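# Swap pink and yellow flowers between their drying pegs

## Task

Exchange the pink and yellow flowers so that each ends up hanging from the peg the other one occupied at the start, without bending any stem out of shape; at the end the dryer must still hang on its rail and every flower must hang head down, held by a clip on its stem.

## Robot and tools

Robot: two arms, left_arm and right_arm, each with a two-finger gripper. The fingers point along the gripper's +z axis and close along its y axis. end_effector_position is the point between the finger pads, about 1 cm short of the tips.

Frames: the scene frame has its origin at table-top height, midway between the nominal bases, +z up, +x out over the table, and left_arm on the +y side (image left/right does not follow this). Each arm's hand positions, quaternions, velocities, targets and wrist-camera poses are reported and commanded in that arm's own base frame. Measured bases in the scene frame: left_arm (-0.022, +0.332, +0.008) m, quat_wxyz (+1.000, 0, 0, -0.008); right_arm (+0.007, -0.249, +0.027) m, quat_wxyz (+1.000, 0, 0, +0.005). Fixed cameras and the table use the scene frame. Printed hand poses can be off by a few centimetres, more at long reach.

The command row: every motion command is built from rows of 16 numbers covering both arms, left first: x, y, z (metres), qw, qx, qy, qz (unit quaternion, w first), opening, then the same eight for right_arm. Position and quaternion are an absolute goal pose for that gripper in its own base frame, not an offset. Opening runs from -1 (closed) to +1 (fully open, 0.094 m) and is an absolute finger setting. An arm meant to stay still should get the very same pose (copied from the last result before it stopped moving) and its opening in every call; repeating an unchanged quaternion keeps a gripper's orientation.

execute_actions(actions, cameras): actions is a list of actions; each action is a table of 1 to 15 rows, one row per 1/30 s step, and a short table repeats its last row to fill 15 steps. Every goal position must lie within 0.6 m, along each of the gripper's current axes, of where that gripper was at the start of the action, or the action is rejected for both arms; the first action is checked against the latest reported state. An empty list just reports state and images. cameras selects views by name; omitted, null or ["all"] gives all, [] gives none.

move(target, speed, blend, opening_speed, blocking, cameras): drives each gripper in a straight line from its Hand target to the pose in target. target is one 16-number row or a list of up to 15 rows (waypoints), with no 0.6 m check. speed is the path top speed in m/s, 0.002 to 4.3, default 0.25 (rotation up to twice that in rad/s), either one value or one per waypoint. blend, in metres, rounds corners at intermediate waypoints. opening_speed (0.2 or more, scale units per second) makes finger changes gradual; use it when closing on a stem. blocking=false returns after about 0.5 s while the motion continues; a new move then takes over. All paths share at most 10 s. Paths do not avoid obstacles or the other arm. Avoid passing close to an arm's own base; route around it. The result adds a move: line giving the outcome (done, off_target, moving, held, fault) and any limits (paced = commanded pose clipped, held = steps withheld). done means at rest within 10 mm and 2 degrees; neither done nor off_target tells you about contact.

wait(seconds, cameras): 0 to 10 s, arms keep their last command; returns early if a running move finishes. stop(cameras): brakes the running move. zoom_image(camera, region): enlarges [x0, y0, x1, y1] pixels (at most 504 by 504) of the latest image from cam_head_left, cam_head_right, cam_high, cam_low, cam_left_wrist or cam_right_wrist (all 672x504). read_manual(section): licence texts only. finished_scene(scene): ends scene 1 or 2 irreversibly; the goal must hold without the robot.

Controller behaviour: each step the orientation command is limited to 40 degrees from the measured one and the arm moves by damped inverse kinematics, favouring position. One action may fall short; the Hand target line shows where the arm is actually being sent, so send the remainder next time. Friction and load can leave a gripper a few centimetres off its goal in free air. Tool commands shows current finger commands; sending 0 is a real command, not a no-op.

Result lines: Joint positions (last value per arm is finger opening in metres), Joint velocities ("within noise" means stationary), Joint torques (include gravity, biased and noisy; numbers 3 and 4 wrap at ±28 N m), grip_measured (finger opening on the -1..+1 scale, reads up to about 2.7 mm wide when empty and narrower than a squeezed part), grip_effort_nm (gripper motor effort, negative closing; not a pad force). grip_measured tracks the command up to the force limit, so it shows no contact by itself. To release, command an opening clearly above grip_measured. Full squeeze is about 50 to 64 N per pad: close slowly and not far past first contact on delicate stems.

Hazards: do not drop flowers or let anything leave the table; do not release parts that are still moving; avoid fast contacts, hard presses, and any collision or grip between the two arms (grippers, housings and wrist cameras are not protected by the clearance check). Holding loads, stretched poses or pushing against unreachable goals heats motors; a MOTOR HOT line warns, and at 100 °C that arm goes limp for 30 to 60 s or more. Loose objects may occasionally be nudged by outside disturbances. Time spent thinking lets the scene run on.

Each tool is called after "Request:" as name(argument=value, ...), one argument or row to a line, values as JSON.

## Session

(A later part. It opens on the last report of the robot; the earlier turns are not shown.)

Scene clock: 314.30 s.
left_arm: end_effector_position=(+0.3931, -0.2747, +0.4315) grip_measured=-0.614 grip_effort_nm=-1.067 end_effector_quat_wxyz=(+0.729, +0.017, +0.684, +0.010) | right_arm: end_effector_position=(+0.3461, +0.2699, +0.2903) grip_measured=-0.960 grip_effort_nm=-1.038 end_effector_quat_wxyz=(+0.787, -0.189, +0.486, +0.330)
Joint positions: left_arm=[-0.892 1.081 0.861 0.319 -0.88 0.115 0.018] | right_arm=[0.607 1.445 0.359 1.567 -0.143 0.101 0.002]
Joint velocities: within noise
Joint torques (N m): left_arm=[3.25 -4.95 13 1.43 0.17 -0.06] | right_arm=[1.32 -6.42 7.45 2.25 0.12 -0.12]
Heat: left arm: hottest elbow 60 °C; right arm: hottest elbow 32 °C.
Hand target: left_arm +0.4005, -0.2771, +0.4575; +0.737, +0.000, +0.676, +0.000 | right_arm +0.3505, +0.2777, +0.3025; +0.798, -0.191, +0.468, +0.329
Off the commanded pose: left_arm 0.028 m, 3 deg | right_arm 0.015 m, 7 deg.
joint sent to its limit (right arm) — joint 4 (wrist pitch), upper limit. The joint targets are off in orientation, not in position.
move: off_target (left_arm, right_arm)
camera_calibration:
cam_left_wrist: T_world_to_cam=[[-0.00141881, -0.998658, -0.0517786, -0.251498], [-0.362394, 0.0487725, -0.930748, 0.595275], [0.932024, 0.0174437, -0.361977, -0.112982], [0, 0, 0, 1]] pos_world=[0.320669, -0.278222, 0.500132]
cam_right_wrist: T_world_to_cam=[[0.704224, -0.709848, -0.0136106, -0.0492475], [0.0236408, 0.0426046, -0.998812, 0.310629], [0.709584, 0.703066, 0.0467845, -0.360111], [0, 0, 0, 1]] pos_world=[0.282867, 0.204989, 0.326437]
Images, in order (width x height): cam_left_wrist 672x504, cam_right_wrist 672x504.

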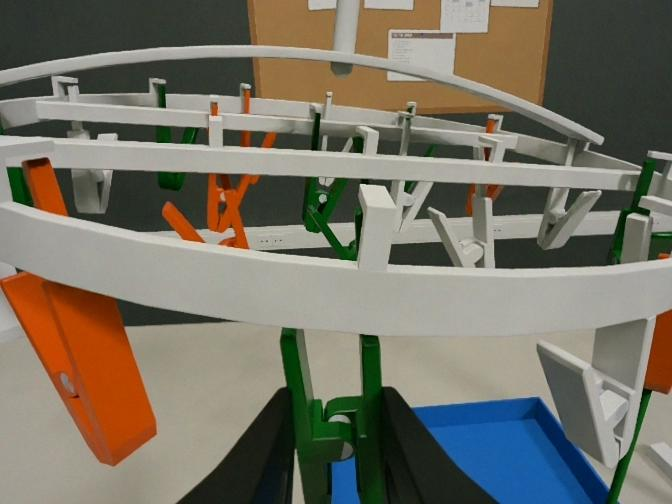

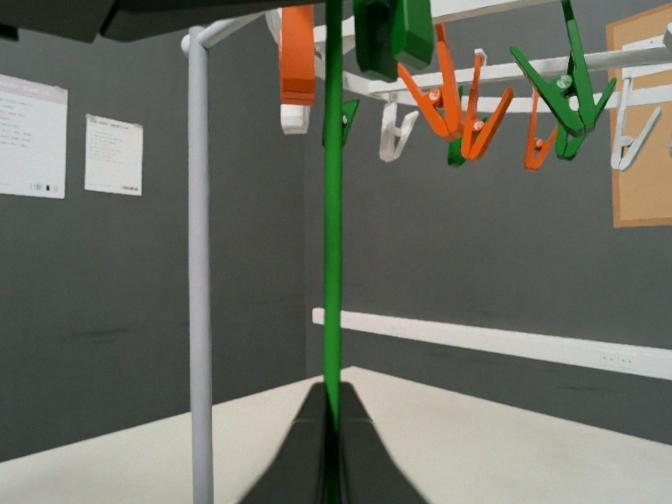

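Request:
move(
  target=[
    [0.402,-0.278,0.458,0.737,0.0,0.676,0.0,-1,0.351,0.288,0.315,0.816,-0.18,0.433,0.338,-1],
  ],
  speed=0.06,
  cameras=["cam_left_wrist","cam_right_wrist"],
)

Request:
zoom_image(
  camera="cam_right_wrist",
  region=[250, 0, 490, 140],
)

Scene clock: 332.20 s.
left_arm: end_effector_position=(+0.3931, -0.2747, +0.4315) grip_measured=-0.614 grip_effort_nm=-1.067 end_effector_quat_wxyz=(+0.729, +0.017, +0.684, +0.010) | right_arm: end_effector_position=(+0.3466, +0.2796, +0.3019) grip_measured=-0.960 grip_effort_nm=-1.038 end_effector_quat_wxyz=(+0.794, -0.185, +0.473, +0.334)
Joint positions: left_arm=[-0.892 1.081 0.861 0.319 -0.88 0.115 0.018] | right_arm=[0.633 1.445 0.387 1.567 -0.121 0.092 0.002]
Joint velocities: within noise
Joint torques (N m): left_arm=[3.31 -5.01 13 1.43 0.17 -0.06] | right_arm=[1.32 -6.59 7.82 2.18 0.11 -0.12]
Heat: left arm: hottest elbow 60 °C; right arm: hottest elbow 34 °C.
Hand target: left_arm +0.4005, -0.2771, +0.4575; +0.737, +0.000, +0.676, +0.000 | right_arm +0.3504, +0.2876, +0.3154; +0.805, -0.186, +0.454, +0.333
Off the commanded pose: left_arm 0.028 m, 3 deg | right_arm 0.016 m, 5 deg.
joint sent to its limit (right arm) — joint 4 (wrist pitch), upper limit. The joint targets are off in orientation, not in position.
move: off_target (left_arm, right_arm)
camera_calibration:
cam_left_wrist: T_world_to_cam=[[-0.00141881, -0.998658, -0.0517786, -0.251498], [-0.362394, 0.0487725, -0.930748, 0.595275], [0.932024, 0.0174437, -0.361977, -0.112982], [0, 0, 0, 1]] pos_world=[0.320669, -0.278222, 0.500132]
cam_right_wrist: T_world_to_cam=[[0.705605, -0.708517, -0.0111997, -0.0441505], [0.0460805, 0.0616515, -0.997033, 0.308052], [0.707105, 0.702996, 0.0761504, -0.37576], [0, 0, 0, 1]] pos_world=[0.28266, 0.213885, 0.335258]
Images, in order (width x height): cam_left_wrist 672x504, cam_right_wrist 672x504.

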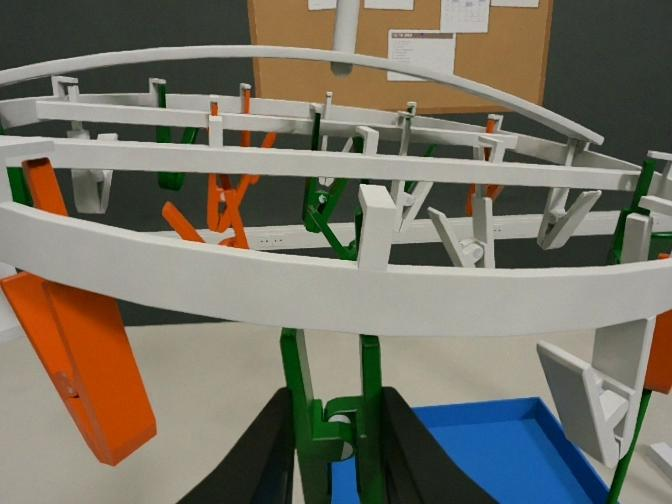

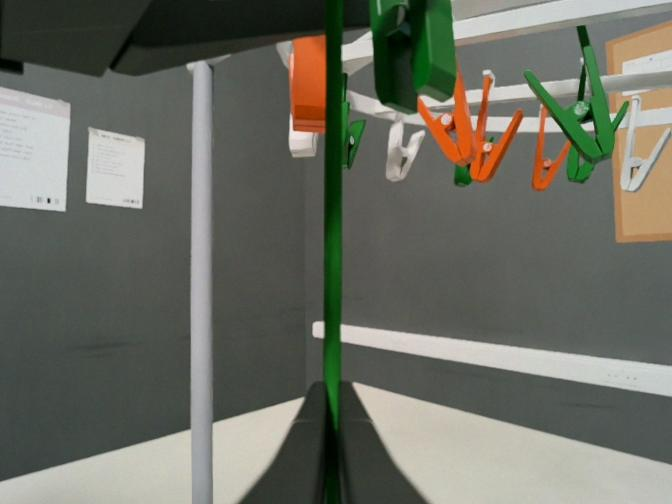

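Scaled by 2.100 from the camera's 672x504 image, which has a finer 960x720 frame.

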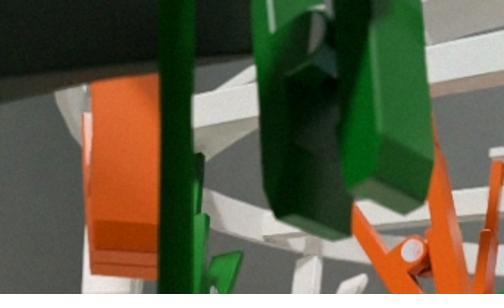

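Request:
move(
  target=[
    [0.402,-0.278,0.458,0.737,0.0,0.676,0.0,-1,0.355,0.2896,0.315,0.782,-0.204,0.492,0.324,-1],
  ],
  speed=0.06,
  cameras=["cam_right_wrist"],
)

Request:
zoom_image(
  camera="cam_right_wrist",
  region=[250, 0, 490, 140],
)

Scene clock: 344.37 s.
left_arm: end_effector_position=(+0.3931, -0.2747, +0.4315) grip_measured=-0.614 grip_effort_nm=-1.062 end_effector_quat_wxyz=(+0.729, +0.017, +0.684, +0.010) | right_arm: end_effector_position=(+0.3491, +0.2845, +0.2980) grip_measured=-0.960 grip_effort_nm=-1.038 end_effector_quat_wxyz=(+0.771, -0.202, +0.508, +0.327)
Joint positions: left_arm=[-0.892 1.081 0.861 0.319 -0.88 0.115 0.018] | right_arm=[0.633 1.365 0.387 1.396 -0.135 0.083 0.002]
Joint velocities: within noise
Joint torques (N m): left_arm=[3.31 -4.95 12.98 1.44 0.17 -0.07] | right_arm=[0.56 -7.82 8.29 1.42 -0.04 -0.13]
Heat: left arm: hottest elbow 61 °C; right arm: hottest elbow 35 °C.
Hand target: left_arm +0.4005, -0.2771, +0.4575; +0.737, +0.000, +0.676, +0.000 | right_arm +0.3545, +0.2891, +0.3150; +0.782, -0.204, +0.492, +0.324
Off the commanded pose: left_arm 0.028 m, 3 deg | right_arm 0.019 m, 2 deg.
move: off_target (left_arm, right_arm)
camera_calibration:
cam_right_wrist: T_world_to_cam=[[0.711385, -0.702717, -0.0109097, -0.0462032], [-0.0179894, -0.0026888, -0.999835, 0.345324], [0.702572, 0.711464, -0.0145542, -0.35456], [0, 0, 0, 1]] pos_world=[0.288184, 0.220718, 0.339602]
Images, in order (width x height): cam_right_wrist 672x504.

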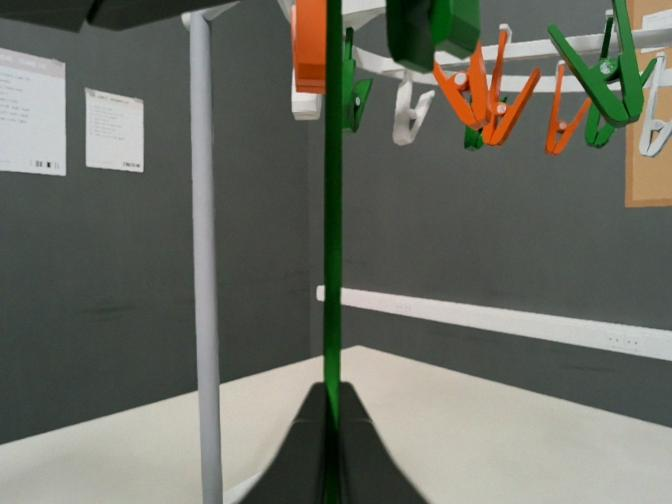

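Scaled by 2.100 from the camera's 672x504 image, which has a finer 960x720 frame.

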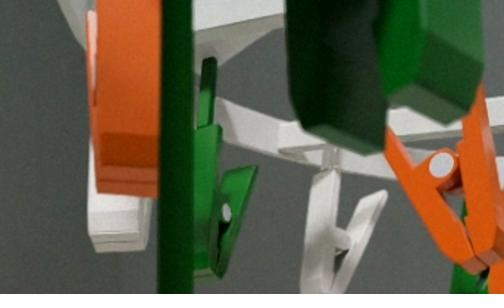

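Request:
move(
  target=[
    [0.402,-0.278,0.458,0.737,0.0,0.676,0.0,-1,0.355,0.2806,0.319,0.782,-0.204,0.492,0.324,-1],
    [0.402,-0.278,0.458,0.737,0.0,0.676,0.0,-1,0.370,0.2806,0.319,0.782,-0.204,0.492,0.324,-1],
  ],
  speed=0.06,
  cameras=["cam_right_wrist","cam_left_wrist"],
)

Request:
zoom_image(
  camera="cam_right_wrist",
  region=[250, 0, 490, 140],
)

Scene clock: 348.00 s.
left_arm: end_effector_position=(+0.3934, -0.2748, +0.4337) grip_measured=-0.614 grip_effort_nm=-1.067 end_effector_quat_wxyz=(+0.730, +0.015, +0.683, +0.010) | right_arm: end_effector_position=(+0.3577, +0.2770, +0.3067) grip_measured=-0.960 grip_effort_nm=-1.033 end_effector_quat_wxyz=(+0.775, -0.209, +0.501, +0.323)
Joint positions: left_arm=[-0.892 1.081 0.865 0.319 -0.88 0.115 0.018] | right_arm=[0.59 1.352 0.403 1.38 -0.183 0.083 0.002]
Joint velocities: within noise
Joint torques (N m): left_arm=[3.31 -5.01 12.77 1.44 0.17 -0.07] | right_arm=[-0.15 -5.71 8.92 1.58 -0.02 0.11]
Heat: left arm: hottest elbow 61 °C; right arm: hottest elbow 35 °C.
Hand target: left_arm +0.4008, -0.2771, +0.4576; +0.737, +0.000, +0.676, +0.000 | right_arm +0.3693, +0.2800, +0.3189; +0.782, -0.204, +0.492, +0.324
Off the commanded pose: left_arm 0.026 m, 2 deg | right_arm 0.018 m, 1 deg.
move: off_target (left_arm, right_arm)
camera_calibration:
cam_left_wrist: T_world_to_cam=[[-0.000898856, -0.998812, -0.0487309, -0.253135], [-0.360203, 0.0457832, -0.93175, 0.596176], [0.932873, 0.0167155, -0.359816, -0.114006], [0, 0, 0, 1]] pos_world=[0.32087, -0.278224, 0.50213]
cam_right_wrist: T_world_to_cam=[[0.711773, -0.702323, 0.0110663, -0.0644828], [0.00412324, -0.0115768, -0.999924, 0.34876], [0.702398, 0.711765, -0.00534424, -0.357943], [0, 0, 0, 1]] pos_world=[0.295878, 0.213521, 0.347534]
Images, in order (width x height): cam_left_wrist 672x504, cam_right_wrist 672x504.

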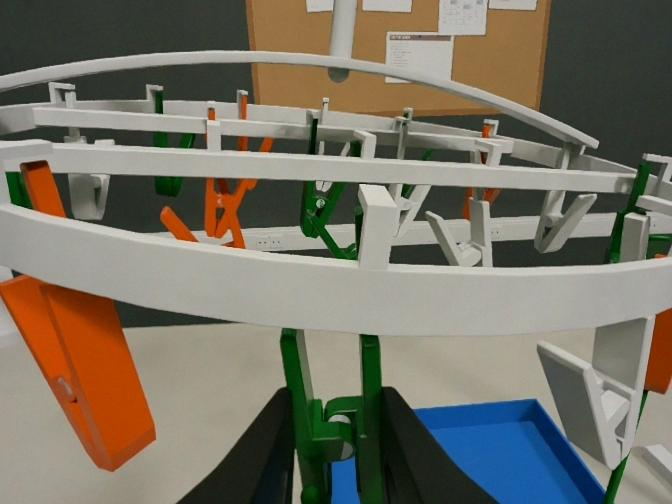

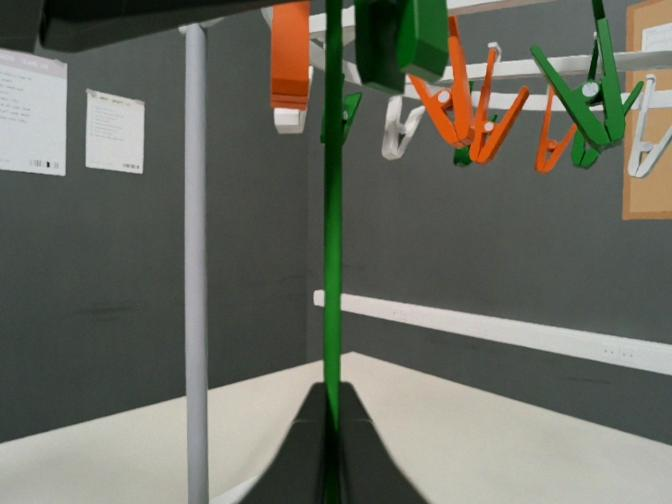

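Scaled by 2.100 from the camera's 672x504 image, which has a finer 960x720 frame.

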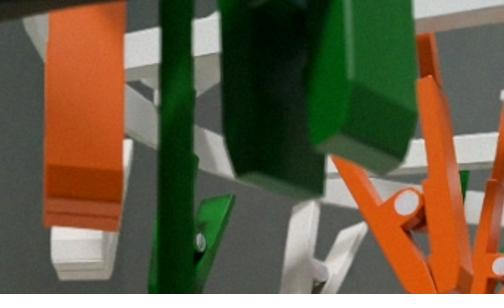

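Request:
zoom_image(
  camera="cam_left_wrist",
  region=[240, 380, 440, 504],
)

Scaled by 2.520 from the camera's 672x504 image, which has a finer 960x720 frame.

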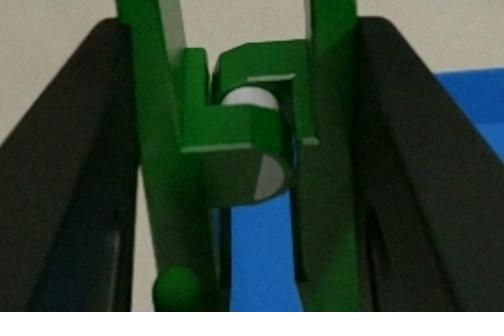

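Request:
move(
  target=[
    [0.402,-0.278,0.458,0.737,0.0,0.676,0.0,-1,0.370,0.2736,0.317,0.782,-0.204,0.492,0.324,-1],
  ],
  speed=0.06,
  cameras=["cam_right_wrist","cam_left_wrist"],
)

Request:
zoom_image(
  camera="cam_left_wrist",
  region=[240, 380, 440, 504],
)

Request:
zoom_image(
  camera="cam_right_wrist",
  region=[250, 0, 490, 140],
)

Scene clock: 357.87 s.
left_arm: end_effector_position=(+0.3934, -0.2748, +0.4337) grip_measured=-0.614 grip_effort_nm=-1.062 end_effector_quat_wxyz=(+0.730, +0.015, +0.683, +0.010) | right_arm: end_effector_position=(+0.3608, +0.2726, +0.3063) grip_measured=-0.960 grip_effort_nm=-1.038 end_effector_quat_wxyz=(+0.776, -0.211, +0.501, +0.320)
Joint positions: left_arm=[-0.892 1.081 0.865 0.319 -0.88 0.115 0.018] | right_arm=[0.572 1.352 0.403 1.38 -0.2 0.083 0.002]
Joint velocities: within noise
Joint torques (N m): left_arm=[3.31 -5.01 12.74 1.44 0.17 -0.07] | right_arm=[-0.32 -6.01 8.12 2.04 -0.03 0.19]
Heat: left arm: hottest elbow 65 °C; right arm: hottest elbow 36 °C.
Hand target: left_arm +0.4008, -0.2771, +0.4576; +0.737, +0.000, +0.676, +0.000 | right_arm +0.3696, +0.2733, +0.3168; +0.782, -0.204, +0.492, +0.324
Off the commanded pose: left_arm 0.026 m, 2 deg | right_arm 0.014 m, 2 deg.
move: off_target (left_arm, right_arm)
camera_calibration:
cam_left_wrist: T_world_to_cam=[[-0.000898856, -0.998812, -0.0487309, -0.253135], [-0.360203, 0.0457832, -0.93175, 0.596176], [0.932873, 0.0167155, -0.359816, -0.114006], [0, 0, 0, 1]] pos_world=[0.32087, -0.278224, 0.50213]
cam_right_wrist: T_world_to_cam=[[0.709523, -0.704456, 0.0178717, -0.0705258], [0.00765418, -0.0176556, -0.999815, 0.34859], [0.704641, 0.709528, -0.007135, -0.356641], [0, 0, 0, 1]] pos_world=[0.298675, 0.209519, 0.347241]
Images, in order (width x height): cam_left_wrist 672x504, cam_right_wrist 672x504.

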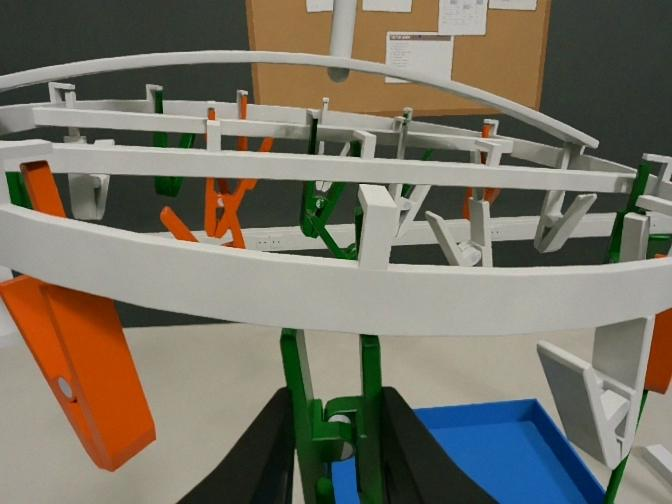

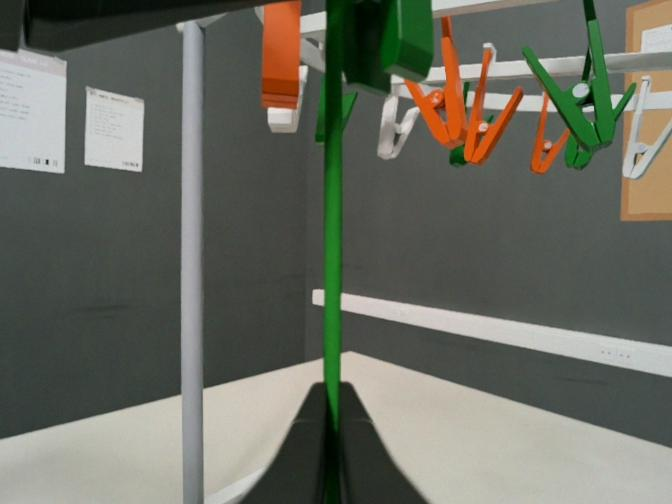

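Scaled by 2.520 from the camera's 672x504 image, which has a finer 960x720 frame.

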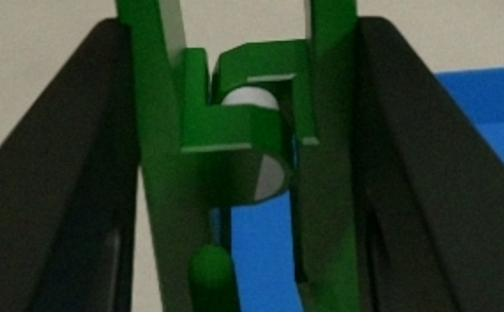

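Scaled by 2.100 from the camera's 672x504 image, which has a finer 960x720 frame.

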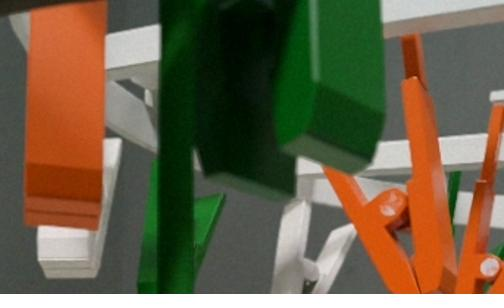

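Request:
move(
  target=[
    [0.402,-0.278,0.458,0.737,0.0,0.676,0.0,-1,0.370,0.2678,0.312,0.782,-0.204,0.492,0.324,-1],
    [0.402,-0.278,0.458,0.737,0.0,0.676,0.0,-1,0.379,0.2678,0.312,0.782,-0.204,0.492,0.324,-1],
  ],
  speed=0.06,
  cameras=["cam_right_wrist","cam_left_wrist"],
)

Request:
zoom_image(
  camera="cam_left_wrist",
  region=[240, 380, 440, 504],
)

Request:
zoom_image(
  camera="cam_right_wrist",
  region=[250, 0, 490, 140],
)

Scene clock: 362.50 s.
left_arm: end_effector_position=(+0.3934, -0.2748, +0.4337) grip_measured=-0.614 grip_effort_nm=-1.067 end_effector_quat_wxyz=(+0.730, +0.015, +0.683, +0.010) | right_arm: end_effector_position=(+0.3686, +0.2665, +0.2972) grip_measured=-0.960 grip_effort_nm=-1.033 end_effector_quat_wxyz=(+0.772, -0.213, +0.507, +0.319)
Joint positions: left_arm=[-0.892 1.081 0.865 0.319 -0.88 0.115 0.018] | right_arm=[0.54 1.382 0.403 1.398 -0.228 0.094 0.002]
Joint velocities: within noise
Joint torques (N m): left_arm=[3.25 -4.95 12.77 1.43 0.17 -0.06] | right_arm=[-0.03 -6.36 8.38 2.33 -0.01 0.17]
Heat: left arm: hottest elbow 66 °C; right arm: hottest elbow 36 °C.
Hand target: left_arm +0.4008, -0.2770, +0.4577; +0.737, +0.000, +0.676, +0.000 | right_arm +0.3783, +0.2674, +0.3118; +0.782, -0.204, +0.492, +0.324
Off the commanded pose: left_arm 0.026 m, 2 deg | right_arm 0.018 m, 2 deg.
move: off_target (left_arm, right_arm)
camera_calibration:
cam_left_wrist: T_world_to_cam=[[-0.000898856, -0.998812, -0.0487309, -0.253135], [-0.360203, 0.0457832, -0.93175, 0.596176], [0.932873, 0.0167155, -0.359816, -0.114006], [0, 0, 0, 1]] pos_world=[0.32087, -0.278224, 0.50213]
cam_right_wrist: T_world_to_cam=[[0.70919, -0.704842, 0.0157159, -0.0793066], [-0.00366727, -0.0259793, -0.999656, 0.345633], [0.705008, 0.708888, -0.0210091, -0.353709], [0, 0, 0, 1]] pos_world=[0.306879, 0.203821, 0.33933]
Images, in order (width x height): cam_left_wrist 672x504, cam_right_wrist 672x504.

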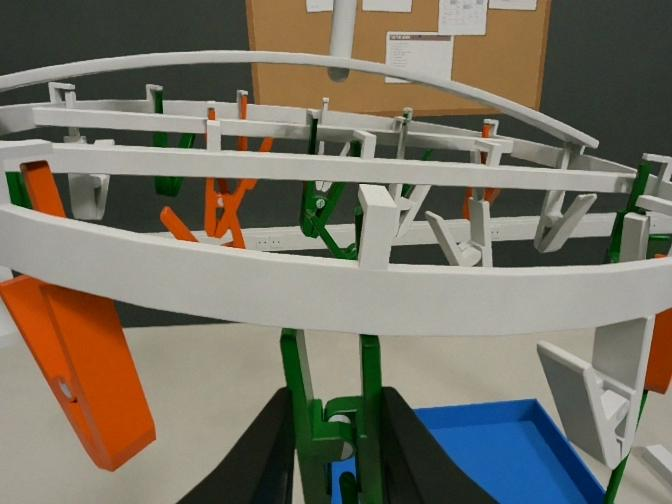

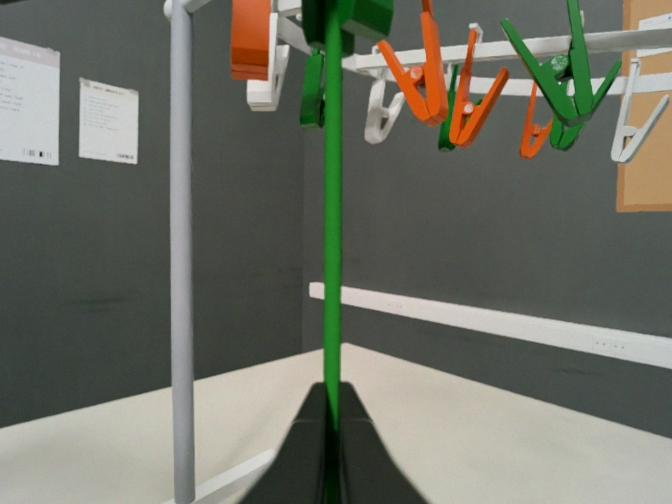

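Scaled by 2.520 from the camera's 672x504 image, which has a finer 960x720 frame.

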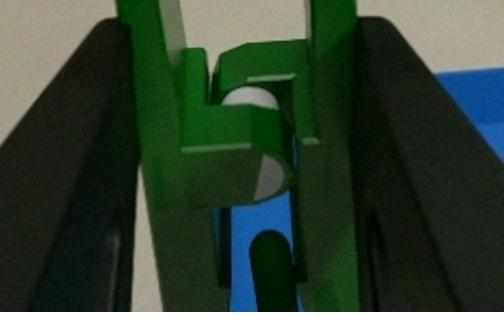

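Scaled by 2.100 from the camera's 672x504 image, which has a finer 960x720 frame.

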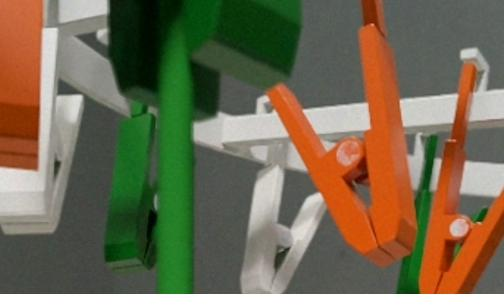

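Request:
move(
  target=[
    [0.402,-0.278,0.458,0.737,0.0,0.676,0.0,-1,0.383,0.2685,0.3155,0.782,-0.204,0.492,0.324,-1],
  ],
  speed=0.06,
  cameras=["cam_right_wrist","cam_left_wrist"],
)

Request:
zoom_image(
  camera="cam_left_wrist",
  region=[240, 380, 440, 504],
)

Request:
zoom_image(
  camera="cam_right_wrist",
  region=[250, 0, 490, 140],
)

Scene clock: 370.70 s.
left_arm: end_effector_position=(+0.3934, -0.2748, +0.4337) grip_measured=-0.614 grip_effort_nm=-1.067 end_effector_quat_wxyz=(+0.730, +0.015, +0.683, +0.010) | right_arm: end_effector_position=(+0.3710, +0.2663, +0.3015) grip_measured=-0.960 grip_effort_nm=-1.038 end_effector_quat_wxyz=(+0.775, -0.212, +0.502, +0.320)
Joint positions: left_arm=[-0.892 1.081 0.865 0.319 -0.88 0.115 0.018] | right_arm=[0.536 1.382 0.412 1.399 -0.232 0.098 0.002]
Joint velocities: within noise
Joint torques (N m): left_arm=[3.31 -5.01 12.77 1.43 0.17 -0.07] | right_arm=[-0.15 -6.83 8.76 1.74 0 0.2]
Heat: left arm: hottest elbow 68 °C; right arm: hottest elbow 36 °C.
Hand target: left_arm +0.4008, -0.2770, +0.4577; +0.737, +0.000, +0.676, +0.000 | right_arm +0.3823, +0.2679, +0.3155; +0.782, -0.204, +0.492, +0.324
Off the commanded pose: left_arm 0.026 m, 2 deg | right_arm 0.019 m, 2 deg.
move: off_target (left_arm, right_arm)
camera_calibration:
cam_left_wrist: T_world_to_cam=[[-0.000898856, -0.998812, -0.0487309, -0.253135], [-0.360203, 0.0457832, -0.93175, 0.596176], [0.932873, 0.0167155, -0.359816, -0.114006], [0, 0, 0, 1]] pos_world=[0.32087, -0.278224, 0.50213]
cam_right_wrist: T_world_to_cam=[[0.709375, -0.704621, 0.0172259, -0.0817521], [0.00444907, -0.0199628, -0.999791, 0.345452], [0.704817, 0.709303, -0.0110262, -0.358278], [0, 0, 0, 1]] pos_world=[0.308976, 0.20342, 0.342838]
Images, in order (width x height): cam_left_wrist 672x504, cam_right_wrist 672x504.

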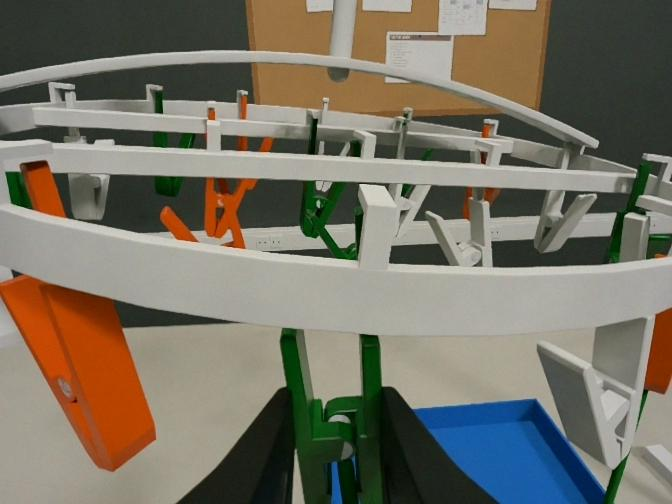

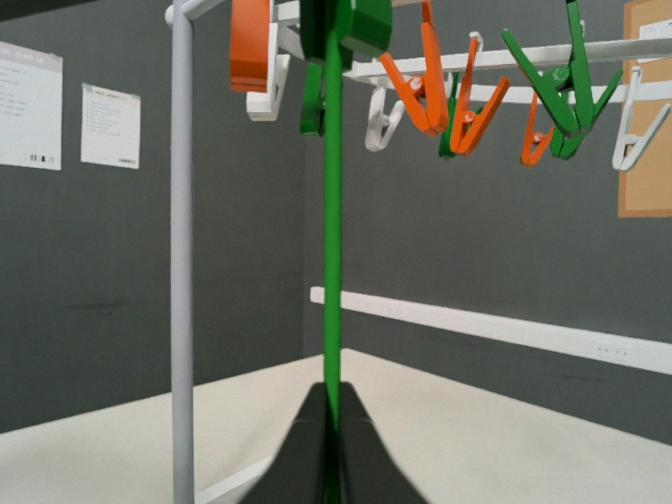

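Scaled by 2.520 from the camera's 672x504 image, which has a finer 960x720 frame.

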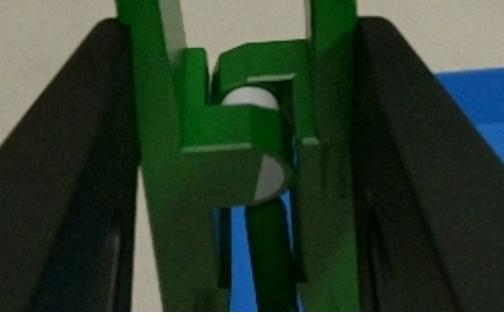

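Scaled by 2.100 from the camera's 672x504 image, which has a finer 960x720 frame.

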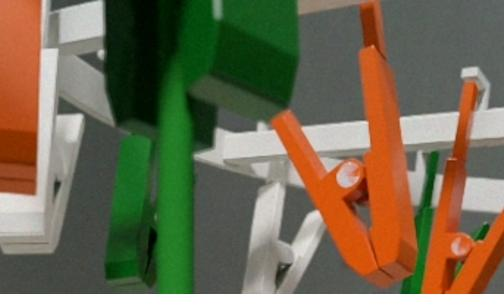

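Request:
move(
  target=[
    [0.402,-0.278,0.458,0.737,0.0,0.676,0.0,-0.2,0.383,0.2685,0.3155,0.782,-0.204,0.492,0.324,-1],
  ],
  speed=0.06,
  opening_speed=0.3,
  cameras=["cam_right_wrist","cam_left_wrist"],
)

Request:
zoom_image(
  camera="cam_left_wrist",
  region=[200, 300, 480, 504],
)

Request:
zoom_image(
  camera="cam_right_wrist",
  region=[250, 0, 490, 140],
)

Scene clock: 376.10 s.
left_arm: end_effector_position=(+0.3935, -0.2749, +0.4335) grip_measured=-0.203 grip_effort_nm=0.046 end_effector_quat_wxyz=(+0.730, +0.015, +0.683, +0.010) | right_arm: end_effector_position=(+0.3710, +0.2664, +0.3015) grip_measured=-0.960 grip_effort_nm=-1.038 end_effector_quat_wxyz=(+0.775, -0.212, +0.502, +0.320)
Joint positions: left_arm=[-0.892 1.082 0.865 0.319 -0.88 0.115 0.037] | right_arm=[0.536 1.382 0.412 1.399 -0.232 0.098 0.002]
Joint velocities: within noise
Joint torques (N m): left_arm=[3.31 -4.95 12.77 1.43 0.17 -0.07] | right_arm=[-0.32 -6.65 8.72 1.73 0.01 0.18]
Heat: left arm: hottest elbow 68 °C; right arm: hottest elbow 36 °C.
Hand target: left_arm +0.4008, -0.2771, +0.4576; +0.737, +0.000, +0.676, +0.000 | right_arm +0.3822, +0.2680, +0.3155; +0.782, -0.204, +0.492, +0.324
Off the commanded pose: left_arm 0.026 m, 2 deg | right_arm 0.019 m, 2 deg.
move: off_target (left_arm, right_arm)
camera_calibration:
cam_left_wrist: T_world_to_cam=[[-0.000920894, -0.998796, -0.0490471, -0.25307], [-0.36038, 0.0460829, -0.931667, 0.596222], [0.932805, 0.0168176, -0.359989, -0.113996], [0, 0, 0, 1]] pos_world=[0.32097, -0.278324, 0.50203]
cam_right_wrist: T_world_to_cam=[[0.709624, -0.704365, 0.0174325, -0.0819518], [0.00452977, -0.0201804, -0.999786, 0.34547], [0.704566, 0.709552, -0.0111299, -0.358215], [0, 0, 0, 1]] pos_world=[0.308976, 0.20342, 0.342838]
Images, in order (width x height): cam_left_wrist 672x504, cam_right_wrist 672x504.

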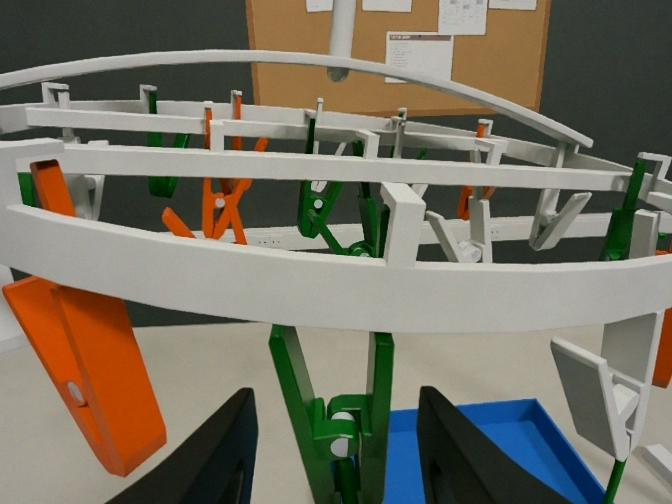

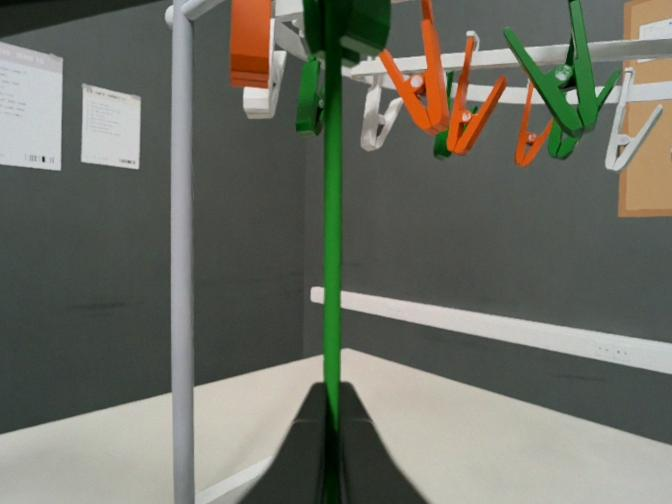

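Scaled by 1.800 from the camera's 672x504 image, which has a finer 960x720 frame.

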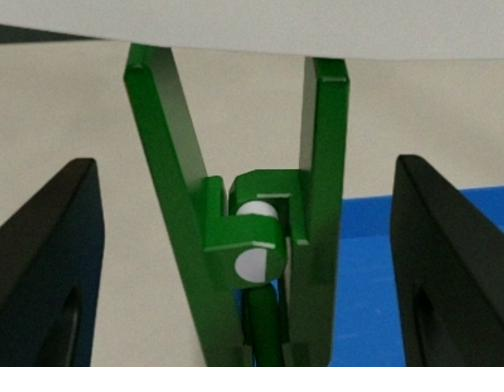

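Scaled by 2.100 from the camera's 672x504 image, which has a finer 960x720 frame.

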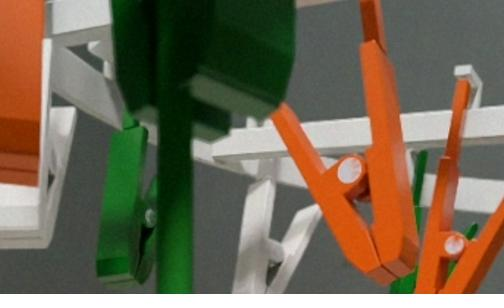

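Request:
move(
  target=[
    [0.402,-0.278,0.458,0.737,0.0,0.676,0.0,0.2,0.383,0.2685,0.3155,0.782,-0.204,0.492,0.324,-0.3],
    [0.30,-0.278,0.458,0.737,0.0,0.676,0.0,0.2,0.375,0.2605,0.3155,0.782,-0.204,0.492,0.324,-0.2],
    [0.28,-0.28,0.46,0.737,0.0,0.676,0.0,0.3,0.31,0.195,0.30,0.782,-0.204,0.492,0.324,-0.2],
  ],
  speed=0.12,
  opening_speed=0.6,
)

Scene clock: 393.83 s.
left_arm: end_effector_position=(+0.2846, -0.2821, +0.4522) grip_measured=+0.298 grip_effort_nm=0.051 end_effector_quat_wxyz=(+0.733, +0.005, +0.680, +0.009) | right_arm: end_effector_position=(+0.3125, +0.1998, +0.3006) grip_measured=-0.201 grip_effort_nm=0.076 end_effector_quat_wxyz=(+0.782, -0.210, +0.492, +0.321)
Joint positions: left_arm=[-1.195 0.938 0.803 0.339 -1.193 0.209 0.061] | right_arm=[0.412 1.166 0.206 1.433 -0.342 0.156 0.038]
Joint velocities: within noise
Joint torques (N m): left_arm=[1.85 -5.01 8.8 2.33 0.06 0.17] | right_arm=[0.03 -3.6 4.89 2.09 0.03 0.19]
Heat: left arm: hottest elbow 68 °C; right arm: hottest elbow 35 °C.
Hand target: left_arm +0.2801, -0.2800, +0.4599; +0.737, +0.000, +0.676, +0.000 | right_arm +0.3100, +0.1952, +0.2999; +0.782, -0.204, +0.492, +0.324
Off the commanded pose: left_arm 0.009 m, 1 deg | right_arm 0.005 m, 1 deg.
move: done; target 2's new opening was sent with right_arm's hand 0.011 m and 1 deg from that target
camera_calibration:
cam_left_wrist: T_world_to_cam=[[0.012323, -0.999363, -0.0335057, -0.270347], [-0.352397, 0.0270179, -0.93546, 0.568759], [0.935769, 0.023335, -0.35184, -0.00814604], [0, 0, 0, 1]] pos_world=[0.211383, -0.285351, 0.520127]
cam_right_wrist: T_world_to_cam=[[0.70868, -0.705152, 0.0230972, -0.0886553], [0.0265995, -0.00601014, -0.999628, 0.333615], [0.705028, 0.709031, 0.0144974, -0.277456], [0, 0, 0, 1]] pos_world=[0.249568, 0.136214, 0.339561]

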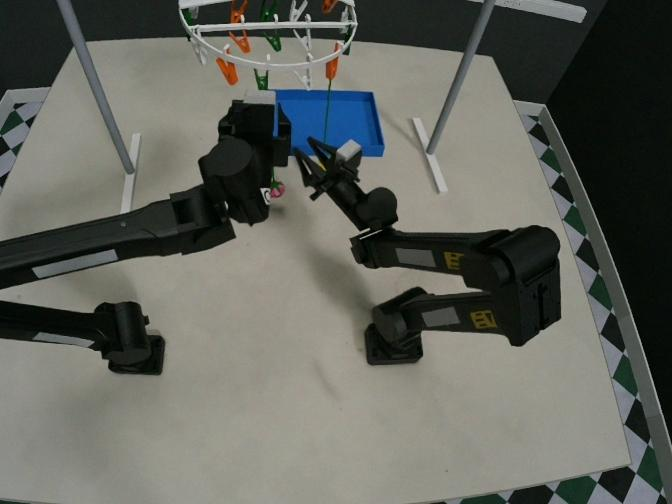

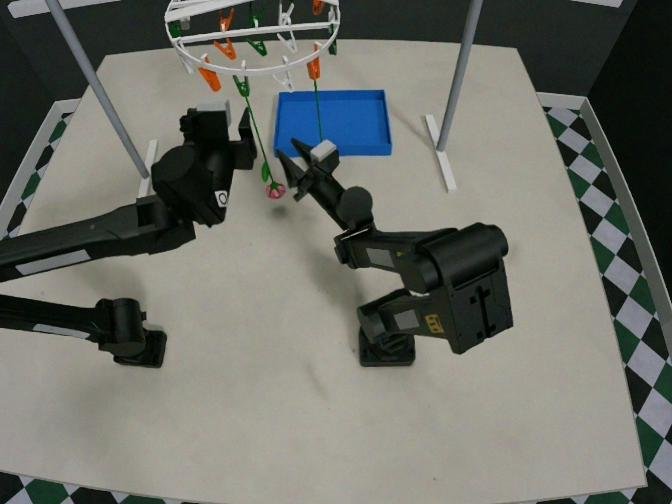

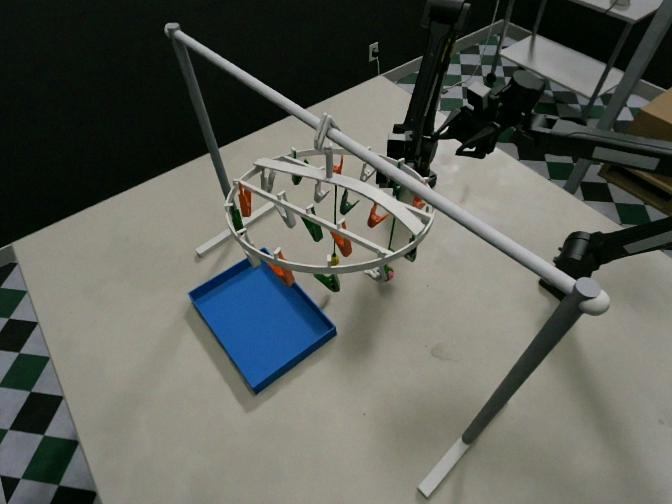

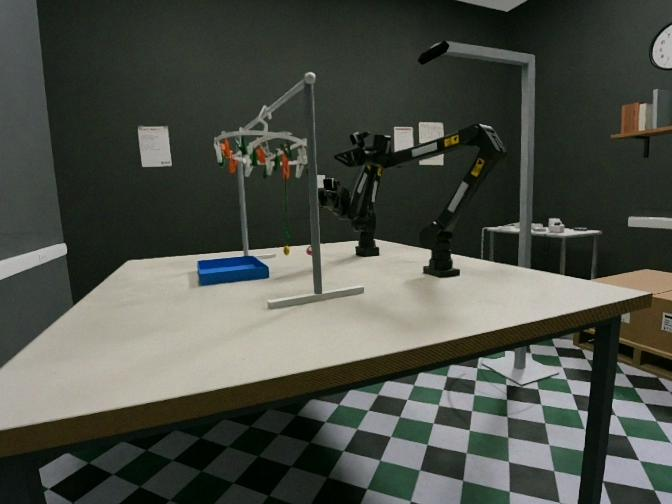

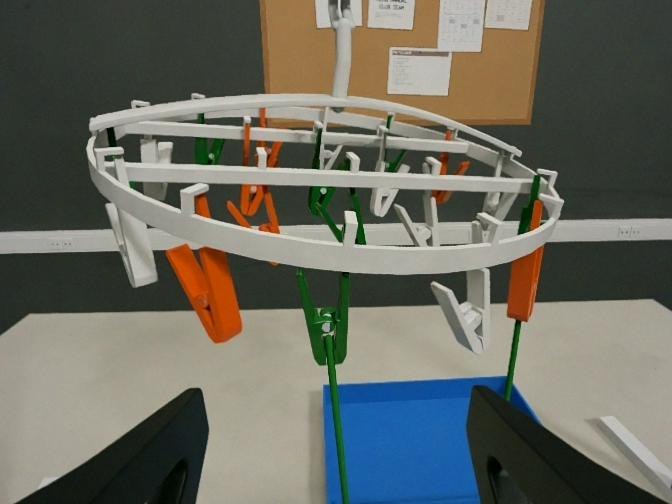

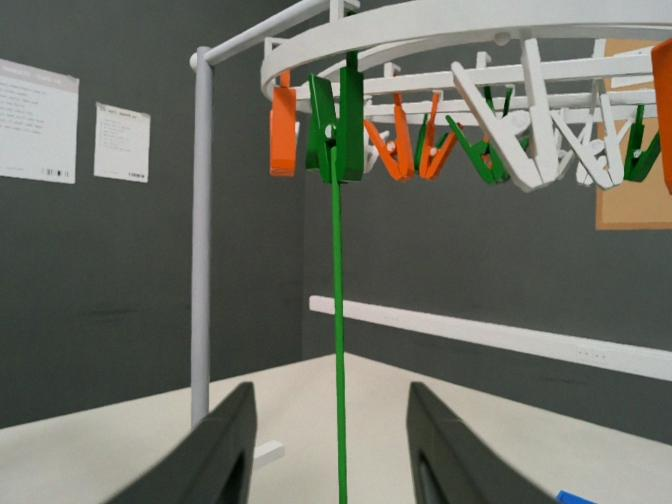

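Request:
move(
  target=[0.26,-0.28,0.47,0.737,0.0,0.676,0.0,0.3,0.34,0.188,0.31,0.826,0.115,0.520,-0.183,0.1],
  speed=0.2,
  cameras=["cam_right_wrist","cam_head_right"],
)

Scene clock: 400.30 s.
left_arm: end_effector_position=(+0.2645, -0.2822, +0.4592) grip_measured=+0.298 grip_effort_nm=0.051 end_effector_quat_wxyz=(+0.733, +0.008, +0.680, +0.012) | right_arm: end_effector_position=(+0.3359, +0.1769, +0.2993) grip_measured=+0.099 grip_effort_nm=0.076 end_effector_quat_wxyz=(+0.780, +0.069, +0.605, -0.143)
Joint positions: left_arm=[-1.258 0.918 0.803 0.357 -1.254 0.257 0.061] | right_arm=[0.913 1.325 0.402 1.568 1.126 -0.665 0.052]
Joint velocities: within noise
Joint torques (N m): left_arm=[1.79 -4.66 9.31 2.26 0.09 0.17] | right_arm=[1.2 -4.89 8.49 1.69 -0.31 -0.11]
Heat: left arm: hottest elbow 67 °C; right arm: hottest elbow 35 °C.
Hand target: left_arm +0.2601, -0.2798, +0.4700; +0.737, +0.000, +0.676, +0.000 | right_arm +0.3399, +0.1873, +0.3102; +0.785, +0.075, +0.599, -0.136
Off the commanded pose: left_arm 0.012 m, 2 deg | right_arm 0.016 m, 13 deg.
joint sent to its limit (right arm) — joint 4 (wrist pitch), upper limit. The joint targets are off in orientation, not in position.
move: off_target (left_arm, right_arm)
camera_calibration:
cam_right_wrist: T_world_to_cam=[[-0.303244, -0.949886, 0.0758953, 0.246052], [-0.180647, -0.0208969, -0.983326, 0.39899], [0.935633, -0.311898, -0.165257, -0.12077], [0, 0, 0, 1]] pos_world=[0.259687, 0.204391, 0.353705]
Images, in order (width x height): cam_head_right 672x504, cam_right_wrist 672x504.

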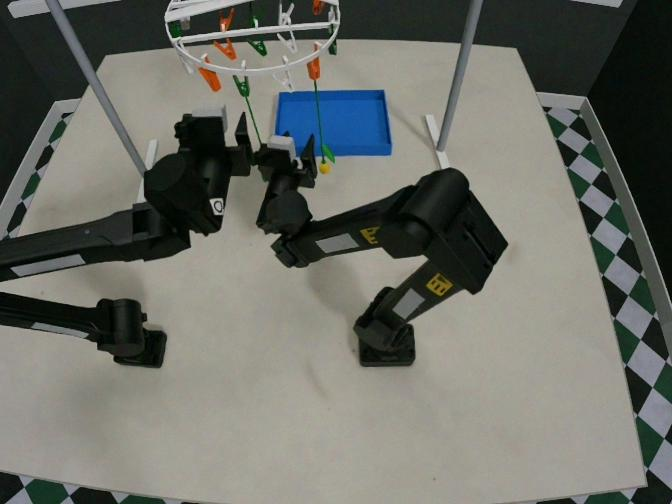

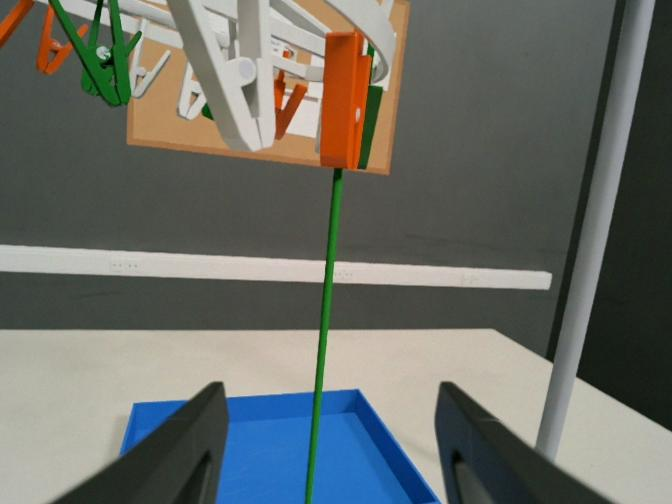

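Request:
move(
  target=[0.26,-0.28,0.47,0.737,0.0,0.676,0.0,0.3,0.420,0.162,0.31,0.826,0.115,0.520,-0.183,0.1],
  speed=0.12,
  cameras=["cam_right_wrist"],
)

Scene clock: 407.70 s.
left_arm: end_effector_position=(+0.2644, -0.2821, +0.4593) grip_measured=+0.298 grip_effort_nm=0.051 end_effector_quat_wxyz=(+0.733, +0.008, +0.680, +0.012) | right_arm: end_effector_position=(+0.4108, +0.1587, +0.3000) grip_measured=+0.099 grip_effort_nm=0.076 end_effector_quat_wxyz=(+0.795, +0.080, +0.575, -0.174)
Joint positions: left_arm=[-1.259 0.918 0.803 0.357 -1.255 0.258 0.061] | right_arm=[0.701 1.479 0.52 1.569 0.965 -0.598 0.052]
Joint velocities: within noise
Joint torques (N m): left_arm=[1.85 -4.66 9.32 2.26 0.09 0.16] | right_arm=[-0.15 -7.77 8.34 1.77 -0.37 0.19]
Heat: left arm: hottest elbow 65 °C; right arm: hottest elbow 35 °C.
Hand target: left_arm +0.2601, -0.2798, +0.4700; +0.737, +0.000, +0.676, +0.000 | right_arm +0.4196, +0.1615, +0.3103; +0.803, +0.099, +0.564, -0.162
Off the commanded pose: left_arm 0.012 m, 2 deg | right_arm 0.014 m, 8 deg.
joint sent to its limit (right arm) — joint 4 (wrist pitch), upper limit. The joint targets are off in orientation, not in position.
move: off_target (left_arm, right_arm)
camera_calibration:
cam_right_wrist: T_world_to_cam=[[-0.366142, -0.926881, 0.0826566, 0.271594], [-0.119001, -0.041458, -0.992028, 0.39341], [0.922919, -0.373059, -0.0951198, -0.202538], [0, 0, 0, 1]] pos_world=[0.333184, 0.192487, 0.34856]
Images, in order (width x height): cam_right_wrist 672x504.

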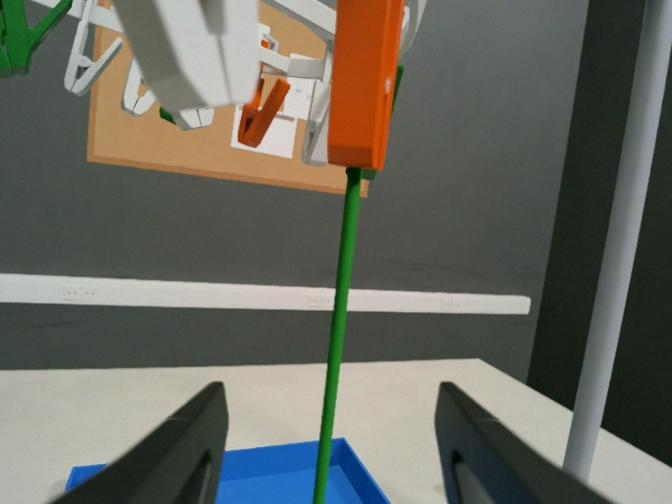

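Request:
move(
  target=[
    [0.26,-0.28,0.47,0.737,0.0,0.676,0.0,0.3,0.4505,0.1498,0.304,0.826,0.115,0.520,-0.183,0.1],
    [0.26,-0.28,0.47,0.737,0.0,0.676,0.0,0.3,0.4505,0.1498,0.304,0.826,0.115,0.520,-0.183,-1],
  ],
  speed=0.1,
  opening_speed=0.6,
  cameras=["cam_right_wrist","cam_head_right"],
)

Request:
zoom_image(
  camera="cam_right_wrist",
  region=[230, 300, 430, 500],
)

Scene clock: 418.23 s.
left_arm: end_effector_position=(+0.2644, -0.2821, +0.4593) grip_measured=+0.298 grip_effort_nm=0.051 end_effector_quat_wxyz=(+0.733, +0.008, +0.680, +0.012) | right_arm: end_effector_position=(+0.4409, +0.1475, +0.2949) grip_measured=-0.992 grip_effort_nm=-0.349 end_effector_quat_wxyz=(+0.800, +0.088, +0.566, -0.178)
Joint positions: left_arm=[-1.259 0.918 0.803 0.357 -1.255 0.258 0.061] | right_arm=[0.623 1.545 0.567 1.569 0.908 -0.553 0]
Joint velocities: within noise
Joint torques (N m): left_arm=[1.85 -4.66 9.31 2.26 0.09 0.16] | right_arm=[-0.15 -8.94 8.17 1.81 -0.34 0.18]
Heat: left arm: hottest elbow 64 °C; right arm: hottest elbow 36 °C.
Hand target: left_arm +0.2601, -0.2798, +0.4700; +0.737, +0.000, +0.676, +0.000 | right_arm +0.4501, +0.1493, +0.3044; +0.808, +0.104, +0.555, -0.168
Off the commanded pose: left_arm 0.012 m, 2 deg | right_arm 0.013 m, 7 deg.
joint sent to its limit (right arm) — joint 4 (wrist pitch), upper limit. The joint targets are off in orientation, not in position.
move: off_target (left_arm, right_arm); target 2's new opening was sent with right_arm's hand 0.014 m and 7 deg from that target
camera_calibration:
cam_right_wrist: T_world_to_cam=[[-0.381652, -0.921504, 0.0719168, 0.281867], [-0.0991033, -0.0365614, -0.994405, 0.382671], [0.918978, -0.386644, -0.0773704, -0.236522], [0, 0, 0, 1]] pos_world=[0.362857, 0.182283, 0.341959]
Images, in order (width x height): cam_head_right 672x504, cam_right_wrist 672x504.

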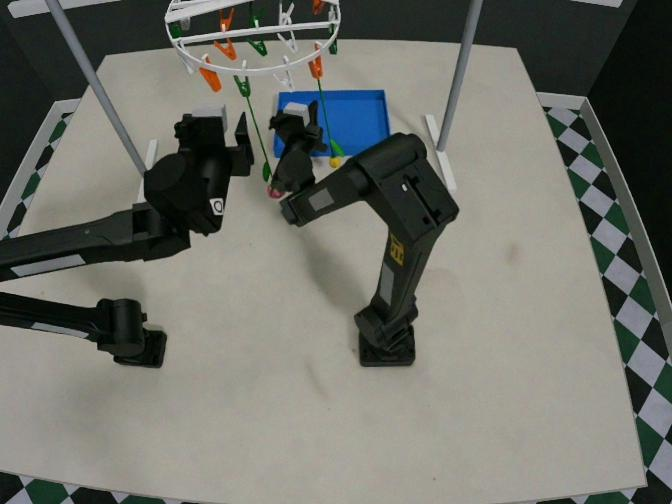

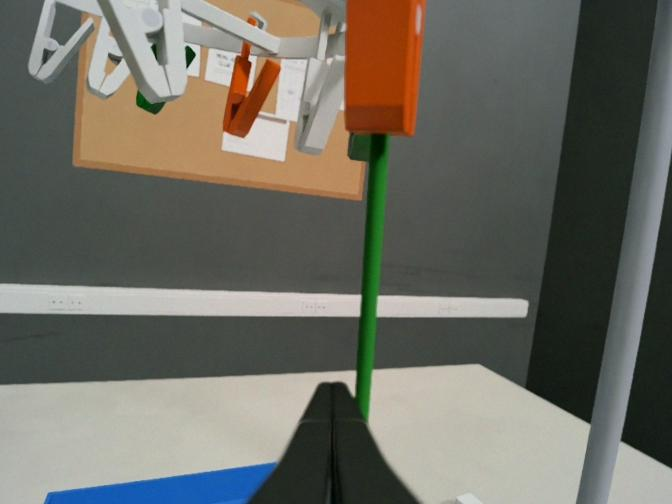

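Scaled by 2.520 from the camera's 672x504 image, which has a finer 960x720 frame.

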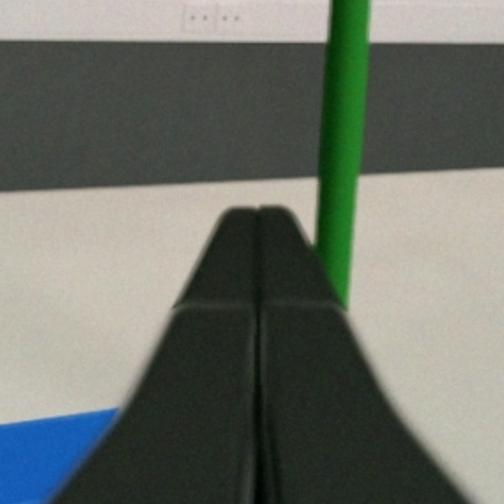

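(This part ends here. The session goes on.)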